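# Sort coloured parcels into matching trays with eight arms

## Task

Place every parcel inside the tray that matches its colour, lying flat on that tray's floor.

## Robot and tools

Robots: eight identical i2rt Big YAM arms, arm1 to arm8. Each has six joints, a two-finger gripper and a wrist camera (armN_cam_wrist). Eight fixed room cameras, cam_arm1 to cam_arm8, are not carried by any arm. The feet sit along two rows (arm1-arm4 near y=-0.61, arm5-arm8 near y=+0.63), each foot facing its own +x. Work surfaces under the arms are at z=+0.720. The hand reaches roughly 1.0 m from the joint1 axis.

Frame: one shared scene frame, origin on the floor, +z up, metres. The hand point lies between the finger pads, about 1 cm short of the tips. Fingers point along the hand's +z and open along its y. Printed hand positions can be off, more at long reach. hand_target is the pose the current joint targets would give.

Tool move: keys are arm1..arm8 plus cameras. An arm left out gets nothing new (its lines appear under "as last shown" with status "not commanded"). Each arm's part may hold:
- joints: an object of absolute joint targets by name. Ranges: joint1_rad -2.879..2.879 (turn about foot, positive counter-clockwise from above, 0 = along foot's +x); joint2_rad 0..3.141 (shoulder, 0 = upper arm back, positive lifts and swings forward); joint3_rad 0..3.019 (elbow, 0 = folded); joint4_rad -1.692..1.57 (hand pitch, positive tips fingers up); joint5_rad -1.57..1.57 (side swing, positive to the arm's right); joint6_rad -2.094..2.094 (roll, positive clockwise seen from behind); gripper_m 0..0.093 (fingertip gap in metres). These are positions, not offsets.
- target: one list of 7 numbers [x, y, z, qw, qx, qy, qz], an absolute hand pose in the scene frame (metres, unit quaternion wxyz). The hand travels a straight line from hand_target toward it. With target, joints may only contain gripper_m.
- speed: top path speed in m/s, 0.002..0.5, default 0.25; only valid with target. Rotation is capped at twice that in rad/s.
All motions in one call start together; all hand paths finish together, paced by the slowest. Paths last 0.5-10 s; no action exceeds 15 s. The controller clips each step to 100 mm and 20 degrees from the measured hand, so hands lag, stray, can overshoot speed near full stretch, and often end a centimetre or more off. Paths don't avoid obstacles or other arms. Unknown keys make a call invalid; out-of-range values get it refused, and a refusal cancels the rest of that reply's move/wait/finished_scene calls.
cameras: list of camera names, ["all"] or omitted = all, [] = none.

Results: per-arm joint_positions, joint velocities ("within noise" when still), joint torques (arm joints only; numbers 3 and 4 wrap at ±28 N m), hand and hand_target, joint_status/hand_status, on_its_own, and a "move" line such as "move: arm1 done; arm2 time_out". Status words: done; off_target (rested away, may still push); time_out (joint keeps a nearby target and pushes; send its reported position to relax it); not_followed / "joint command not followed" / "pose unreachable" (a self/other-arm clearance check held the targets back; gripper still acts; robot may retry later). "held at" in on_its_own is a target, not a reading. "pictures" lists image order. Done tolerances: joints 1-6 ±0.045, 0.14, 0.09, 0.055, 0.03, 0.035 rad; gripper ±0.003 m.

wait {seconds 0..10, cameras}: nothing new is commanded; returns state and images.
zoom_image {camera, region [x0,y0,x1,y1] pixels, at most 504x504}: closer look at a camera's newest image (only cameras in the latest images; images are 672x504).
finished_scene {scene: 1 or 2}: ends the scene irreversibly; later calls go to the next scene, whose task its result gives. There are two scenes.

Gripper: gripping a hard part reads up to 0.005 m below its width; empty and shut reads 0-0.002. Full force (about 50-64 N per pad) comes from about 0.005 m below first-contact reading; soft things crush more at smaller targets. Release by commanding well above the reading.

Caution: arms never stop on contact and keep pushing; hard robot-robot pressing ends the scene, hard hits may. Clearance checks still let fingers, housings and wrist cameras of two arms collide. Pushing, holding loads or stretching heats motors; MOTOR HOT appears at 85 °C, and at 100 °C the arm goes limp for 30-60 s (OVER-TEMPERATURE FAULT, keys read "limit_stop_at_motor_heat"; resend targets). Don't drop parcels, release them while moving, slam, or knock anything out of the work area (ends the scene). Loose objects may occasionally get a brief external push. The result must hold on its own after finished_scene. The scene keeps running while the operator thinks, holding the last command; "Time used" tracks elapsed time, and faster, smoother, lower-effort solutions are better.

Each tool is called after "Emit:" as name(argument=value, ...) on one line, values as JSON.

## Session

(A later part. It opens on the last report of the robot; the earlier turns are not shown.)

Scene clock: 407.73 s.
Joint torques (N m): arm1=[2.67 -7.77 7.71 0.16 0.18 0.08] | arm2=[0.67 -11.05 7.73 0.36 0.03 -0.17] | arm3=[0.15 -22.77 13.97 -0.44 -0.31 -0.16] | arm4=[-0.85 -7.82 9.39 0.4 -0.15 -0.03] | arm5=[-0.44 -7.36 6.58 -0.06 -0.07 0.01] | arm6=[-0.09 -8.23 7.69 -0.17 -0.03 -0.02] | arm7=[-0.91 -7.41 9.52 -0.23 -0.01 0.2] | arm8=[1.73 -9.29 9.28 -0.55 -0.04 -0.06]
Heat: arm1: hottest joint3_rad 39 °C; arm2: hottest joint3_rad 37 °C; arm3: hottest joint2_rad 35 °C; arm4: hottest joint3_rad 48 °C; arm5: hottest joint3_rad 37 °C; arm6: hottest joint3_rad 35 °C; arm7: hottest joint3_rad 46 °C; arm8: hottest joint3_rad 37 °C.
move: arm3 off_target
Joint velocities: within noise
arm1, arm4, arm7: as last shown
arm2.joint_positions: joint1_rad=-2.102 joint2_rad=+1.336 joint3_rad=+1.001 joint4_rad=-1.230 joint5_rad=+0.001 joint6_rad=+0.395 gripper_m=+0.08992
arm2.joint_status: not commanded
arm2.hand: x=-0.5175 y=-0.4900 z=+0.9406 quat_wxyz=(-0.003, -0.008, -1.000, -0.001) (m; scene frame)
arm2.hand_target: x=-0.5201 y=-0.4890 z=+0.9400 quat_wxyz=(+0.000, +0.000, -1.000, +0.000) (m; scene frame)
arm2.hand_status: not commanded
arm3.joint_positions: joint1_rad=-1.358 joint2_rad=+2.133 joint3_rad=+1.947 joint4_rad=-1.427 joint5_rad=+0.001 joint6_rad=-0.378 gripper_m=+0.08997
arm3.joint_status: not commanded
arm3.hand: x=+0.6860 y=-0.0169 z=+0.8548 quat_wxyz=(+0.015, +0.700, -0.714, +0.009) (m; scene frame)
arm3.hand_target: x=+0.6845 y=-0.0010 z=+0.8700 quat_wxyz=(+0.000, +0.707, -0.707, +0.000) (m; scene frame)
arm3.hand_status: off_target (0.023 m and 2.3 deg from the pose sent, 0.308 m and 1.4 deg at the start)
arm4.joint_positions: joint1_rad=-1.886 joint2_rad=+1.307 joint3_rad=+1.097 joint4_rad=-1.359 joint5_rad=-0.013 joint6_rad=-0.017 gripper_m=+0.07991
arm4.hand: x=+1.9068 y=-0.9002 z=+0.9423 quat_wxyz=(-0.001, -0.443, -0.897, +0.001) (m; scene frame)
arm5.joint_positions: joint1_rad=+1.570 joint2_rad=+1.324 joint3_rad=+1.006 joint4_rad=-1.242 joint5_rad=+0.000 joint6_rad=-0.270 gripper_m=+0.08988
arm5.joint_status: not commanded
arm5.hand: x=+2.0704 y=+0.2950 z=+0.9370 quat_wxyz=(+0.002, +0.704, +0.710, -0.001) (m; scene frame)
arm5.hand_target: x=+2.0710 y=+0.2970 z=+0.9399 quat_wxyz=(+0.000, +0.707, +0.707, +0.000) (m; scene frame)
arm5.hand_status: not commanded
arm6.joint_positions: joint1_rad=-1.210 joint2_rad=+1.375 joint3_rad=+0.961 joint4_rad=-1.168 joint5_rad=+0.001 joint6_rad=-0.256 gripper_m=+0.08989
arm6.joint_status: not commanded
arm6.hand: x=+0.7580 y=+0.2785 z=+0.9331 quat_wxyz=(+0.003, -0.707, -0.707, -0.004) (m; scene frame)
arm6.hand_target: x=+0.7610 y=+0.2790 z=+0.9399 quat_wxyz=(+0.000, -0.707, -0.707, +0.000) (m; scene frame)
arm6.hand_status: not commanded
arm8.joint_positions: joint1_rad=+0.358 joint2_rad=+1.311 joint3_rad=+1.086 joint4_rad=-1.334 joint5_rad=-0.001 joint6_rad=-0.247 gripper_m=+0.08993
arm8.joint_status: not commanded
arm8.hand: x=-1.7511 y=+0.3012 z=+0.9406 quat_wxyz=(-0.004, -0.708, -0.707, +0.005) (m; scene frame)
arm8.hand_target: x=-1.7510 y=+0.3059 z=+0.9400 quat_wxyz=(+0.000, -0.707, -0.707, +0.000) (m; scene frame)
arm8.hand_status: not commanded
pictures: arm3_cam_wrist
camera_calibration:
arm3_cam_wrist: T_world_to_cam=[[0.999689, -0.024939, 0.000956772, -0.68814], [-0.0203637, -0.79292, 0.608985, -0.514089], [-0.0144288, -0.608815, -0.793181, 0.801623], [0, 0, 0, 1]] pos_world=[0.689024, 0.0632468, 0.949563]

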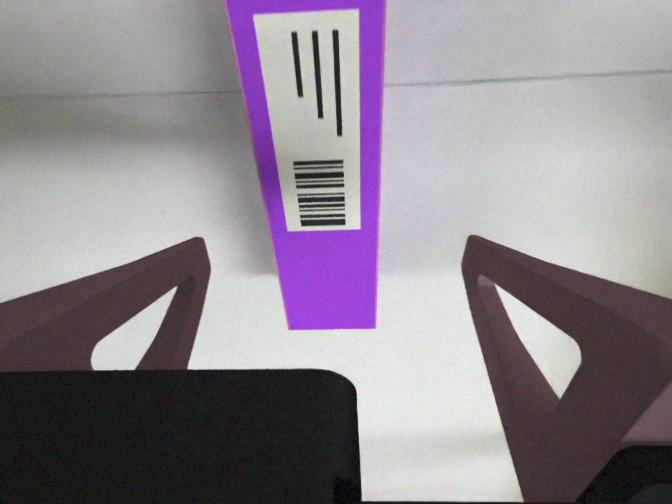

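Emit:
move(arm3={"target":[0.681,0,0.79,0,0.7071,-0.7071,0],"speed":0.25}, cameras=[])

Emit:
move(arm3={"target":[0.681,0,0.748,0,0.7071,-0.7071,0],"speed":0.15}, cameras=[])

Emit:
move(arm3={"joints":{"gripper_m":0.03}}, cameras=[])

Emit:
move(arm3={"target":[0.681,-0.01,0.88,0,0.7071,-0.7071,0],"speed":0.25}, cameras=[])

Emit:
move(arm3={"target":[0.573,-0.28,0.94,0,0.7071,-0.7071,0],"speed":0.35}, cameras=[])

Emit:
move(arm3={"joints":{"joint1_rad":0.23,"joint6_rad":-0.377}}, cameras=[])

Emit:
move(arm3={"target":[-0.2,-0.36,0.88,0,1,0,0],"speed":0.3}, cameras=["arm3_cam_wrist"])

Emit:
move(arm3={"target":[-0.2,-0.36,0.775,0,1,0,0],"speed":0.2}, cameras=[])

Emit:
move(arm3={"target":[-0.2,-0.36,0.746,0,1,0,0],"speed":0.06}, cameras=[])

Emit:
move(arm3={"joints":{"gripper_m":0.09}}, cameras=[])

Emit:
move(arm3={"target":[-0.19,-0.362,0.88,0,1,0,0],"speed":0.25}, cameras=[])

Emit:
move(arm3={"target":[0.1,-0.479,0.94,0,1,0,0],"speed":0.4}, cameras=[])

Emit:
move(arm2={"target":[-0.2,-0.365,0.87,0,0,1,0],"speed":0.35}, cameras=["arm2_cam_wrist"])

Scene clock: 431.43 s.
Joint torques (N m): arm1=[2.37 -7.94 7.6 0.23 0.18 0.09] | arm2=[0.67 -11.05 7.73 0.36 0.03 -0.18] | arm3=[0.5 -24.06 9.44 0.49 -0.31 -0.08] | arm4=[-0.85 -7.82 9.39 0.4 -0.14 -0.03] | arm5=[-0.62 -7.71 6.54 -0.21 -0.11 0.06] | arm6=[-0.03 -8.18 7.69 -0.14 -0.04 -0.03] | arm7=[-0.79 -7.77 9.57 -0.24 0 0.21] | arm8=[1.61 -9 9.26 -0.58 -0.05 -0.06]
Heat: arm1: hottest joint3_rad 37 °C; arm2: hottest joint3_rad 36 °C; arm3: hottest joint3_rad 36 °C; arm4: hottest joint3_rad 46 °C; arm5: hottest joint3_rad 37 °C; arm6: hottest joint3_rad 35 °C; arm7: hottest joint3_rad 46 °C; arm8: hottest joint3_rad 37 °C.
move: arm3 off_target
Joint velocities: within noise
arm1, arm2, arm4, arm5, arm6, arm7, arm8: as last shown
arm3.joint_positions: joint1_rad=-1.357 joint2_rad=+2.198 joint3_rad=+1.870 joint4_rad=-1.276 joint5_rad=+0.001 joint6_rad=-0.378 gripper_m=+0.08997
arm3.joint_status: not commanded
arm3.hand: x=+0.6880 y=-0.0105 z=+0.7848 quat_wxyz=(+0.011, +0.700, -0.714, +0.007) (m; scene frame)
arm3.hand_target: x=+0.6809 y=-0.0002 z=+0.7901 quat_wxyz=(+0.000, +0.707, -0.707, +0.000) (m; scene frame)
arm3.hand_status: off_target (0.014 m and 1.9 deg from the pose sent, 0.067 m and 2.3 deg at the start)
pictures: none
No camera images: "cameras" was empty.

Scene clock: 432.57 s.
Joint torques (N m): arm1=[2.49 -7.65 7.76 0.14 0.18 0.07] | arm2=[0.62 -11.05 7.73 0.38 0.03 -0.17] | arm3=[0.73 -23.18 8.76 0.59 -0.29 -0.1] | arm4=[-0.85 -7.88 9.39 0.39 -0.15 -0.04] | arm5=[-0.38 -7.24 6.58 -0.16 -0.09 0.02] | arm6=[-0.03 -8.18 7.71 -0.14 -0.03 -0.03] | arm7=[-0.85 -7.59 9.54 -0.21 0 0.21] | arm8=[1.79 -9.05 9.29 -0.58 -0.04 -0.08]
Heat: arm1: hottest joint3_rad 37 °C; arm2: hottest joint3_rad 36 °C; arm3: hottest joint3_rad 36 °C; arm4: hottest joint3_rad 46 °C; arm5: hottest joint3_rad 37 °C; arm6: hottest joint3_rad 35 °C; arm7: hottest joint3_rad 46 °C; arm8: hottest joint3_rad 37 °C.
move: arm3 off_target
Joint velocities: within noise
arm1, arm2, arm4, arm5, arm6, arm7, arm8: as last shown
arm3.joint_positions: joint1_rad=-1.357 joint2_rad=+2.229 joint3_rad=+1.832 joint4_rad=-1.192 joint5_rad=+0.001 joint6_rad=-0.378 gripper_m=+0.08997
arm3.joint_status: not commanded
arm3.hand: x=+0.6890 y=-0.0076 z=+0.7519 quat_wxyz=(+0.004, +0.700, -0.714, +0.003) (m; scene frame)
arm3.hand_target: x=+0.6808 y=-0.0001 z=+0.7480 quat_wxyz=(+0.000, +0.707, -0.707, +0.000) (m; scene frame)
arm3.hand_status: off_target (0.012 m and 1.2 deg from the pose sent, 0.039 m and 1.9 deg at the start)
pictures: none
No camera images: "cameras" was empty.

Scene clock: 433.20 s.
Joint torques (N m): arm1=[2.32 -7.77 7.64 0.21 0.18 0.09] | arm2=[0.62 -11.05 7.73 0.38 0.03 -0.17] | arm3=[0.62 -23.3 8.79 0.61 -0.27 -0.09] | arm4=[-0.85 -7.82 9.39 0.4 -0.15 -0.03] | arm5=[-0.85 -8 6.54 -0.02 -0.1 0.01] | arm6=[0.03 -8.23 7.69 -0.14 -0.03 -0.03] | arm7=[-0.73 -7.71 9.57 -0.24 0 0.2] | arm8=[1.67 -8.88 9.28 -0.55 -0.03 -0.07]
Heat: arm1: hottest joint3_rad 37 °C; arm2: hottest joint3_rad 36 °C; arm3: hottest joint3_rad 36 °C; arm4: hottest joint3_rad 46 °C; arm5: hottest joint3_rad 37 °C; arm6: hottest joint3_rad 35 °C; arm7: hottest joint3_rad 46 °C; arm8: hottest joint3_rad 37 °C.
move: arm3 off_target
Joint velocities: within noise
arm1, arm2, arm4, arm5, arm6, arm8: as last shown
arm3.joint_positions: joint1_rad=-1.357 joint2_rad=+2.229 joint3_rad=+1.832 joint4_rad=-1.192 joint5_rad=+0.000 joint6_rad=-0.378 gripper_m=+0.05879
arm3.joint_status: gripper_m off_target (ended at +0.05882, target +0.03000)
arm3.hand: x=+0.6889 y=-0.0075 z=+0.7519 quat_wxyz=(+0.004, +0.700, -0.714, +0.003) (m; scene frame)
arm3.hand_target: x=+0.6808 y=-0.0002 z=+0.7480 quat_wxyz=(+0.000, +0.707, -0.707, +0.000) (m; scene frame)
arm3.hand_status: not commanded
arm7.joint_positions: joint1_rad=-1.033 joint2_rad=+1.328 joint3_rad=+1.053 joint4_rad=-1.280 joint5_rad=-0.002 joint6_rad=-0.115 gripper_m=+0.09010
arm7.joint_status: not commanded
arm7.hand: x=-0.4612 y=+0.2481 z=+0.9631 quat_wxyz=(-0.005, -0.703, -0.712, +0.005) (m; scene frame)
arm7.hand_target: x=-0.4633 y=+0.2515 z=+0.9579 quat_wxyz=(+0.004, -0.708, -0.706, -0.004) (m; scene frame)
arm7.hand_status: not commanded
pictures: none
No camera images: "cameras" was empty.

Scene clock: 434.67 s.
Joint torques (N m): arm1=[2.26 -7.94 7.65 0.18 0.18 0.07] | arm2=[0.67 -11.05 7.75 0.38 0.03 -0.17] | arm3=[0.09 -24.29 13.71 -0.39 -0.25 -0.16] | arm4=[-0.85 -7.82 9.39 0.39 -0.14 -0.03] | arm5=[-0.62 -7.59 6.53 -0.06 -0.08 0.07] | arm6=[-0.09 -8.18 7.72 -0.16 -0.03 -0.02] | arm7=[-0.67 -7.77 9.57 -0.23 0.01 0.21] | arm8=[1.73 -9.17 9.2 -0.57 -0.05 -0.07]
Heat: arm1: hottest joint3_rad 37 °C; arm2: hottest joint3_rad 36 °C; arm3: hottest joint3_rad 36 °C; arm4: hottest joint3_rad 46 °C; arm5: hottest joint3_rad 37 °C; arm6: hottest joint3_rad 35 °C; arm7: hottest joint3_rad 46 °C; arm8: hottest joint3_rad 37 °C.
move: arm3 off_target
Joint velocities: within noise
arm1, arm2, arm4, arm5, arm6, arm7, arm8: as last shown
arm3.joint_positions: joint1_rad=-1.357 joint2_rad=+2.119 joint3_rad=+1.911 joint4_rad=-1.427 joint5_rad=+0.000 joint6_rad=-0.378 gripper_m=+0.05879
arm3.joint_status: not commanded
arm3.hand: x=+0.6805 y=-0.0268 z=+0.8503 quat_wxyz=(+0.026, +0.700, -0.713, +0.012) (m; scene frame)
arm3.hand_target: x=+0.6803 y=-0.0113 z=+0.8802 quat_wxyz=(+0.000, +0.707, -0.707, +0.000) (m; scene frame)
arm3.hand_status: off_target (0.034 m and 3.5 deg from the pose sent, 0.128 m and 1.2 deg at the start; pose on its path clipped on 4 of 44 steps)
pictures: none
No camera images: "cameras" was empty.

Scene clock: 436.40 s.
Joint torques (N m): arm1=[2.2 -8.06 7.57 0.24 0.18 0.05] | arm2=[0.62 -11.05 7.73 0.38 0.03 -0.18] | arm3=[-0.44 -12.1 9.2 -0.36 -0.25 -0.22] | arm4=[-0.79 -7.82 9.39 0.4 -0.14 -0.03] | arm5=[-0.44 -7.88 6.65 -0.2 -0.04 0.04] | arm6=[-0.03 -8.12 7.71 -0.16 -0.04 -0.02] | arm7=[-0.73 -7.65 9.57 -0.21 0 0.2] | arm8=[1.49 -9.29 9.24 -0.53 -0.05 -0.07]
Heat: arm1: hottest joint3_rad 37 °C; arm2: hottest joint3_rad 36 °C; arm3: hottest joint3_rad 36 °C; arm4: hottest joint3_rad 46 °C; arm5: hottest joint3_rad 37 °C; arm6: hottest joint3_rad 35 °C; arm7: hottest joint3_rad 46 °C; arm8: hottest joint3_rad 37 °C.
move: arm3 done
Joint velocities: within noise
arm1, arm2, arm4, arm5, arm6, arm7, arm8: as last shown
arm3.joint_positions: joint1_rad=-1.357 joint2_rad=+1.323 joint3_rad=+1.089 joint4_rad=-1.347 joint5_rad=+0.000 joint6_rad=-0.378 gripper_m=+0.05879
arm3.joint_status: not commanded
arm3.hand: x=+0.5753 y=-0.2773 z=+0.9342 quat_wxyz=(+0.001, +0.701, -0.714, +0.002) (m; scene frame)
arm3.hand_target: x=+0.5730 y=-0.2799 z=+0.9399 quat_wxyz=(+0.000, +0.707, -0.707, +0.000) (m; scene frame)
arm3.hand_status: done (0.007 m and 1.1 deg from the pose sent, 0.289 m and 3.5 deg at the start)
pictures: none
No camera images: "cameras" was empty.

Scene clock: 438.33 s.
Joint torques (N m): arm1=[2.32 -7.77 7.65 0.21 0.17 0.05] | arm2=[0.67 -11.05 7.73 0.38 0.03 -0.17] | arm3=[-0.32 -12.22 9.13 -0.4 -0.12 -0.02] | arm4=[-0.79 -7.88 9.39 0.39 -0.14 -0.03] | arm5=[-1.08 -7.65 6.61 -0.18 -0.09 0.03] | arm6=[-0.03 -8.18 7.72 -0.16 -0.03 -0.02] | arm7=[-0.85 -7.47 9.52 -0.27 -0.01 0.21] | arm8=[1.61 -9 9.25 -0.59 -0.05 -0.08]
Heat: arm1: hottest joint3_rad 37 °C; arm2: hottest joint3_rad 36 °C; arm3: hottest joint3_rad 36 °C; arm4: hottest joint3_rad 45 °C; arm5: hottest joint3_rad 37 °C; arm6: hottest joint3_rad 35 °C; arm7: hottest joint3_rad 46 °C; arm8: hottest joint3_rad 37 °C.
move: arm3 done
Joint velocities: within noise
arm1.joint_positions: joint1_rad=-1.554 joint2_rad=+1.317 joint3_rad=+1.073 joint4_rad=-1.319 joint5_rad=+0.004 joint6_rad=-0.044 gripper_m=+0.07989
arm1.joint_status: not commanded
arm1.hand: x=-2.2975 y=-0.9390 z=+0.9450 quat_wxyz=(-0.005, -0.823, -0.568, +0.006) (m; scene frame)
arm1.hand_target: x=-2.2921 y=-0.9369 z=+0.9400 quat_wxyz=(+0.000, -0.822, -0.570, +0.000) (m; scene frame)
arm1.hand_status: not commanded
arm2, arm5, arm6, arm7, arm8: as last shown
arm3.joint_positions: joint1_rad=+0.225 joint2_rad=+1.323 joint3_rad=+1.089 joint4_rad=-1.347 joint5_rad=-0.003 joint6_rad=-0.378 gripper_m=+0.05870
arm3.joint_status: all done
arm3.hand: x=+0.0971 y=-0.4761 z=+0.9304 quat_wxyz=(+0.001, +1.000, -0.004, +0.007) (m; scene frame)
arm3.hand_target: x=+0.0995 y=-0.4788 z=+0.9361 quat_wxyz=(+0.000, +1.000, -0.002, +0.006) (m; scene frame)
arm3.hand_status: not commanded
arm4.joint_positions: joint1_rad=-1.886 joint2_rad=+1.307 joint3_rad=+1.097 joint4_rad=-1.359 joint5_rad=-0.013 joint6_rad=-0.017 gripper_m=+0.07991
arm4.joint_status: not commanded
arm4.hand: x=+1.9068 y=-0.9002 z=+0.9423 quat_wxyz=(-0.001, -0.443, -0.897, +0.001) (m; scene frame)
arm4.hand_target: x=+1.9040 y=-0.8999 z=+0.9400 quat_wxyz=(+0.000, -0.442, -0.897, +0.000) (m; scene frame)
arm4.hand_status: not commanded
pictures: none
No camera images: "cameras" was empty.

Scene clock: 440.53 s.
Joint torques (N m): arm1=[2.26 -8 7.66 0.2 0.17 0.07] | arm2=[0.67 -11.05 7.73 0.38 0.03 -0.17] | arm3=[-0.38 -23.47 14.39 -0.39 -0.3 -0.06] | arm4=[-0.79 -7.82 9.4 0.39 -0.14 -0.03] | arm5=[-0.85 -7.82 6.6 -0.23 -0.07 0.05] | arm6=[-0.03 -8.18 7.71 -0.16 -0.03 -0.02] | arm7=[-0.85 -7.65 9.59 -0.24 0 0.2] | arm8=[1.61 -9 9.26 -0.55 -0.06 -0.07]
Heat: arm1: hottest joint3_rad 37 °C; arm2: hottest joint3_rad 36 °C; arm3: hottest joint3_rad 36 °C; arm4: hottest joint3_rad 45 °C; arm5: hottest joint3_rad 37 °C; arm6: hottest joint3_rad 35 °C; arm7: hottest joint3_rad 46 °C; arm8: hottest joint3_rad 37 °C.
move: arm3 off_target
Joint velocities: within noise
arm1, arm2, arm4, arm5, arm6, arm7, arm8: as last shown
arm3.joint_positions: joint1_rad=+0.225 joint2_rad=+2.190 joint3_rad=+2.086 joint4_rad=-1.501 joint5_rad=-0.003 joint6_rad=-0.378 gripper_m=+0.05870
arm3.joint_status: not commanded
arm3.hand: x=-0.1847 y=-0.3612 z=+0.8638 quat_wxyz=(+0.005, +1.000, -0.004, +0.018) (m; scene frame)
arm3.hand_target: x=-0.1990 y=-0.3603 z=+0.8801 quat_wxyz=(+0.000, +1.000, +0.000, -0.001) (m; scene frame)
arm3.hand_status: off_target (0.022 m and 2.2 deg from the pose sent, 0.323 m and 0.9 deg at the start)
pictures: arm3_cam_wrist
camera_calibration:
arm3_cam_wrist: T_world_to_cam=[[0.0120044, 0.999928, 0.0000255355, 0.362269], [0.791647, -0.00951955, 0.610905, -0.379072], [0.610861, -0.00731334, -0.791704, 0.91807], [0, 0, 0, 1]] pos_world=[-0.265071, -0.359138, 0.958407]

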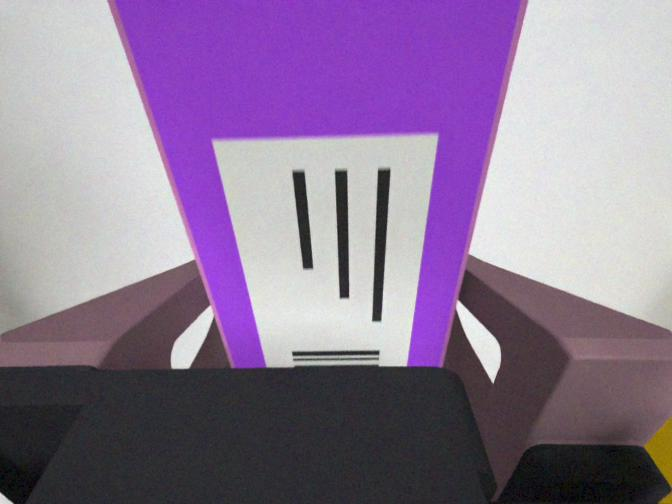

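Scene clock: 441.90 s.
Joint torques (N m): arm1=[2.32 -7.82 7.62 0.2 0.17 0.08] | arm2=[0.62 -11.05 7.73 0.36 0.03 -0.18] | arm3=[-0.38 -25.29 9.85 0.53 -0.31 -0.05] | arm4=[-0.85 -7.82 9.4 0.4 -0.15 -0.03] | arm5=[-1.14 -7.41 6.67 -0.2 -0.07 0.04] | arm6=[-0.03 -8.18 7.71 -0.16 -0.03 -0.02] | arm7=[-0.91 -7.71 9.57 -0.25 0 0.2] | arm8=[1.55 -9.17 9.25 -0.59 -0.05 -0.07]
Heat: arm1: hottest joint3_rad 37 °C; arm2: hottest joint3_rad 36 °C; arm3: hottest joint3_rad 36 °C; arm4: hottest joint3_rad 45 °C; arm5: hottest joint3_rad 37 °C; arm6: hottest joint3_rad 35 °C; arm7: hottest joint3_rad 46 °C; arm8: hottest joint3_rad 37 °C.
move: arm3 off_target
Joint velocities: within noise
arm1, arm4, arm7: as last shown
arm2.joint_positions: joint1_rad=-2.102 joint2_rad=+1.336 joint3_rad=+1.001 joint4_rad=-1.230 joint5_rad=+0.001 joint6_rad=+0.395 gripper_m=+0.08992
arm2.joint_status: not commanded
arm2.hand: x=-0.5175 y=-0.4900 z=+0.9406 quat_wxyz=(-0.003, -0.008, -1.000, -0.001) (m; scene frame)
arm2.hand_target: x=-0.5201 y=-0.4890 z=+0.9400 quat_wxyz=(+0.000, +0.000, -1.000, +0.000) (m; scene frame)
arm2.hand_status: not commanded
arm3.joint_positions: joint1_rad=+0.225 joint2_rad=+2.273 joint3_rad=+1.968 joint4_rad=-1.297 joint5_rad=-0.004 joint6_rad=-0.378 gripper_m=+0.05870
arm3.joint_status: not commanded
arm3.hand: x=-0.1901 y=-0.3583 z=+0.7645 quat_wxyz=(+0.005, +1.000, -0.004, +0.017) (m; scene frame)
arm3.hand_target: x=-0.1997 y=-0.3600 z=+0.7752 quat_wxyz=(+0.000, +1.000, +0.000, +0.000) (m; scene frame)
arm3.hand_status: off_target (0.015 m and 2.0 deg from the pose sent, 0.090 m and 2.2 deg at the start)
arm5.joint_positions: joint1_rad=+1.570 joint2_rad=+1.324 joint3_rad=+1.006 joint4_rad=-1.242 joint5_rad=+0.000 joint6_rad=-0.270 gripper_m=+0.08988
arm5.joint_status: not commanded
arm5.hand: x=+2.0704 y=+0.2950 z=+0.9370 quat_wxyz=(+0.002, +0.704, +0.710, -0.001) (m; scene frame)
arm5.hand_target: x=+2.0710 y=+0.2970 z=+0.9399 quat_wxyz=(+0.000, +0.707, +0.707, +0.000) (m; scene frame)
arm5.hand_status: not commanded
arm6.joint_positions: joint1_rad=-1.210 joint2_rad=+1.375 joint3_rad=+0.961 joint4_rad=-1.168 joint5_rad=+0.001 joint6_rad=-0.256 gripper_m=+0.08989
arm6.joint_status: not commanded
arm6.hand: x=+0.7580 y=+0.2785 z=+0.9331 quat_wxyz=(+0.003, -0.707, -0.707, -0.004) (m; scene frame)
arm6.hand_target: x=+0.7610 y=+0.2790 z=+0.9399 quat_wxyz=(+0.000, -0.707, -0.707, +0.000) (m; scene frame)
arm6.hand_status: not commanded
arm8.joint_positions: joint1_rad=+0.358 joint2_rad=+1.311 joint3_rad=+1.086 joint4_rad=-1.334 joint5_rad=-0.001 joint6_rad=-0.247 gripper_m=+0.08993
arm8.joint_status: not commanded
arm8.hand: x=-1.7511 y=+0.3012 z=+0.9406 quat_wxyz=(-0.004, -0.708, -0.707, +0.005) (m; scene frame)
arm8.hand_target: x=-1.7510 y=+0.3059 z=+0.9400 quat_wxyz=(+0.000, -0.707, -0.707, +0.000) (m; scene frame)
arm8.hand_status: not commanded
pictures: none
No camera images: "cameras" was empty.

Scene clock: 443.00 s.
Joint torques (N m): arm1=[2.26 -7.88 7.75 0.27 0.14 0.06] | arm2=[0.62 -11.05 7.73 0.36 0.03 -0.18] | arm3=[-0.15 -23.88 8.79 0.65 -0.3 -0.05] | arm4=[-0.79 -7.82 9.39 0.4 -0.15 -0.03] | arm5=[-0.56 -7.65 6.48 -0.21 -0.06 0.02] | arm6=[-0.03 -8.18 7.71 -0.18 -0.03 -0.02] | arm7=[-0.79 -7.71 9.55 -0.25 0 0.2] | arm8=[1.49 -9.17 9.26 -0.55 -0.05 -0.06]
Heat: arm1: hottest joint3_rad 37 °C; arm2: hottest joint3_rad 36 °C; arm3: hottest joint3_rad 36 °C; arm4: hottest joint3_rad 45 °C; arm5: hottest joint3_rad 37 °C; arm6: hottest joint3_rad 35 °C; arm7: hottest joint3_rad 46 °C; arm8: hottest joint3_rad 37 °C.
move: arm3 done
Joint velocities: within noise
arm1, arm2, arm4, arm5, arm6, arm7, arm8: as last shown
arm3.joint_positions: joint1_rad=+0.225 joint2_rad=+2.280 joint3_rad=+1.948 joint4_rad=-1.242 joint5_rad=-0.004 joint6_rad=-0.378 gripper_m=+0.05870
arm3.joint_status: not commanded
arm3.hand: x=-0.1951 y=-0.3562 z=+0.7528 quat_wxyz=(-0.001, +1.000, -0.004, +0.004) (m; scene frame)
arm3.hand_target: x=-0.1998 y=-0.3600 z=+0.7461 quat_wxyz=(+0.000, +1.000, +0.000, +0.000) (m; scene frame)
arm3.hand_status: done (0.009 m and 0.6 deg from the pose sent, 0.021 m and 2.0 deg at the start)
pictures: none
No camera images: "cameras" was empty.

Scene clock: 443.63 s.
Joint torques (N m): arm1=[2.2 -7.88 7.69 0.2 0.18 0.08] | arm2=[0.67 -11.05 7.73 0.38 0.03 -0.17] | arm3=[-0.26 -23.88 8.84 0.66 -0.29 -0.04] | arm4=[-0.85 -7.82 9.39 0.39 -0.14 -0.03] | arm5=[-1.26 -7.77 6.57 -0.02 -0.07 0.05] | arm6=[-0.03 -8.18 7.69 -0.16 -0.04 -0.03] | arm7=[-0.91 -7.71 9.57 -0.24 -0.02 0.19] | arm8=[1.44 -8.88 9.31 -0.55 -0.03 -0.07]
Heat: arm1: hottest joint3_rad 37 °C; arm2: hottest joint3_rad 36 °C; arm3: hottest joint3_rad 36 °C; arm4: hottest joint3_rad 45 °C; arm5: hottest joint3_rad 37 °C; arm6: hottest joint3_rad 35 °C; arm7: hottest joint3_rad 46 °C; arm8: hottest joint3_rad 37 °C.
move: arm3 done
Joint velocities: arm1=[within noise] | arm2=[within noise] | arm3=[-0.024 -0.015 -0.017 -0.007 -0.022 0.154 0] | arm4=[within noise] | arm5=[within noise] | arm6=[within noise] | arm7=[within noise] | arm8=[within noise]
arm1, arm2, arm4, arm5, arm6, arm7, arm8: as last shown
arm3.joint_positions: joint1_rad=+0.225 joint2_rad=+2.280 joint3_rad=+1.948 joint4_rad=-1.242 joint5_rad=-0.004 joint6_rad=-0.378 gripper_m=+0.08987
arm3.joint_status: all done
arm3.hand: x=-0.1951 y=-0.3562 z=+0.7528 quat_wxyz=(-0.001, +1.000, -0.004, +0.004) (m; scene frame)
arm3.hand_target: x=-0.1998 y=-0.3599 z=+0.7461 quat_wxyz=(+0.000, +1.000, +0.000, +0.000) (m; scene frame)
arm3.hand_status: not commanded
pictures: none
No camera images: "cameras" was empty.

Scene clock: 445.13 s.
Joint torques (N m): arm1=[2.32 -8.18 7.68 0.27 0.18 0.06] | arm2=[0.67 -11.05 7.73 0.38 0.03 -0.17] | arm3=[-0.5 -24.7 13.74 -0.32 -0.29 -0.09] | arm4=[-0.79 -7.82 9.39 0.39 -0.14 -0.03] | arm5=[-0.32 -7.71 6.52 -0.17 -0.12 0.04] | arm6=[-0.03 -8.23 7.69 -0.17 -0.03 -0.02] | arm7=[-0.67 -7.59 9.51 -0.21 -0.01 0.21] | arm8=[1.67 -8.94 9.31 -0.53 -0.05 -0.05]
Heat: arm1: hottest joint3_rad 37 °C; arm2: hottest joint3_rad 36 °C; arm3: hottest joint3_rad 36 °C; arm4: hottest joint3_rad 45 °C; arm5: hottest joint3_rad 37 °C; arm6: hottest joint3_rad 35 °C; arm7: hottest joint3_rad 46 °C; arm8: hottest joint3_rad 36 °C.
move: arm3 off_target
Joint velocities: within noise
arm1, arm2, arm4, arm5, arm6, arm8: as last shown
arm3.joint_positions: joint1_rad=+0.225 joint2_rad=+2.173 joint3_rad=+2.032 joint4_rad=-1.477 joint5_rad=-0.004 joint6_rad=-0.378 gripper_m=+0.08998
arm3.joint_status: not commanded
arm3.hand: x=-0.1760 y=-0.3648 z=+0.8543 quat_wxyz=(+0.008, +1.000, -0.004, +0.024) (m; scene frame)
arm3.hand_target: x=-0.1888 y=-0.3624 z=+0.8801 quat_wxyz=(+0.000, +1.000, +0.000, +0.000) (m; scene frame)
arm3.hand_status: off_target (0.029 m and 2.9 deg from the pose sent, 0.128 m and 0.6 deg at the start; pose on its path clipped on 5 of 45 steps)
arm7.joint_positions: joint1_rad=-1.033 joint2_rad=+1.328 joint3_rad=+1.053 joint4_rad=-1.280 joint5_rad=-0.002 joint6_rad=-0.115 gripper_m=+0.09010
arm7.joint_status: not commanded
arm7.hand: x=-0.4612 y=+0.2481 z=+0.9631 quat_wxyz=(-0.005, -0.703, -0.712, +0.005) (m; scene frame)
arm7.hand_target: x=-0.4633 y=+0.2515 z=+0.9579 quat_wxyz=(+0.004, -0.708, -0.706, -0.004) (m; scene frame)
arm7.hand_status: not commanded
pictures: none
No camera images: "cameras" was empty.

Scene clock: 446.83 s.
Joint torques (N m): arm1=[2.32 -8.06 7.73 0.16 0.16 0.06] | arm2=[0.62 -11.11 7.73 0.38 0.03 -0.17] | arm3=[-0.5 -11.75 9.05 -0.32 -0.29 -0.1] | arm4=[-0.79 -7.82 9.39 0.39 -0.14 -0.03] | arm5=[-0.85 -7.71 6.61 -0.18 -0.08 0.04] | arm6=[-0.03 -8.12 7.69 -0.16 -0.04 -0.02] | arm7=[-0.91 -7.59 9.57 -0.24 0 0.2] | arm8=[1.85 -8.82 9.25 -0.55 -0.04 -0.05]
Heat: arm1: hottest joint3_rad 37 °C; arm2: hottest joint3_rad 36 °C; arm3: hottest joint3_rad 36 °C; arm4: hottest joint3_rad 45 °C; arm5: hottest joint3_rad 37 °C; arm6: hottest joint3_rad 35 °C; arm7: hottest joint3_rad 46 °C; arm8: hottest joint3_rad 36 °C.
move: arm3 done
Joint velocities: within noise
arm1, arm2, arm4, arm5, arm6, arm7, arm8: as last shown
arm3.joint_positions: joint1_rad=+0.225 joint2_rad=+1.309 joint3_rad=+1.092 joint4_rad=-1.349 joint5_rad=-0.004 joint6_rad=-0.378 gripper_m=+0.08998
arm3.joint_status: not commanded
arm3.hand: x=+0.0976 y=-0.4764 z=+0.9360 quat_wxyz=(-0.002, +1.000, -0.004, +0.001) (m; scene frame)
arm3.hand_target: x=+0.1000 y=-0.4789 z=+0.9399 quat_wxyz=(+0.000, +1.000, +0.000, +0.000) (m; scene frame)
arm3.hand_status: done (0.005 m and 0.5 deg from the pose sent, 0.311 m and 2.9 deg at the start)
pictures: none
No camera images: "cameras" was empty.

Scene clock: 449.00 s.
Joint torques (N m): arm1=[2.2 -7.82 7.61 0.24 0.15 0.07] | arm2=[0.09 -24.76 11.82 0.08 0.03 -0.2] | arm3=[-0.56 -11.69 9.03 -0.28 -0.29 -0.09] | arm4=[-0.85 -7.82 9.39 0.39 -0.15 -0.03] | arm5=[-0.97 -7.47 6.58 -0.13 -0.09 0.03] | arm6=[-0.09 -8.23 7.69 -0.16 -0.03 -0.02] | arm7=[-0.97 -7.71 9.54 -0.25 0 0.21] | arm8=[1.79 -9 9.25 -0.58 -0.06 -0.07]
Heat: arm1: hottest joint3_rad 37 °C; arm2: hottest joint3_rad 37 °C; arm3: hottest joint3_rad 36 °C; arm4: hottest joint3_rad 45 °C; arm5: hottest joint3_rad 37 °C; arm6: hottest joint3_rad 35 °C; arm7: hottest joint3_rad 46 °C; arm8: hottest joint3_rad 36 °C.
move: arm2 off_target
Joint velocities: within noise
arm1, arm3, arm4, arm5, arm6, arm7, arm8: as last shown
arm2.joint_positions: joint1_rad=-2.102 joint2_rad=+2.272 joint3_rad=+2.117 joint4_rad=-1.428 joint5_rad=+0.001 joint6_rad=+0.390 gripper_m=+0.08992
arm2.joint_status: not commanded
arm2.hand: x=-0.2103 y=-0.3678 z=+0.8689 quat_wxyz=(+0.005, -0.006, -1.000, +0.002) (m; scene frame)
arm2.hand_target: x=-0.2005 y=-0.3651 z=+0.8700 quat_wxyz=(-0.001, +0.000, -1.000, +0.000) (m; scene frame)
arm2.hand_status: off_target (0.011 m and 0.9 deg from the pose sent, 0.348 m and 1.0 deg at the start)
arm3.hand_target: x=+0.0999 y=-0.4789 z=+0.9399 quat_wxyz=(+0.000, +1.000, +0.000, +0.000) (m; scene frame)
pictures: arm2_cam_wrist
camera_calibration:
arm2_cam_wrist: T_world_to_cam=[[-0.0170848, -0.999712, 0.0168518, -0.387075], [-0.805786, 0.0237452, 0.59173, -0.670414], [-0.59196, -0.00346936, -0.80596, 0.695125], [0, 0, 0, 1]] pos_world=[-0.135338, -0.368633, 0.96347]

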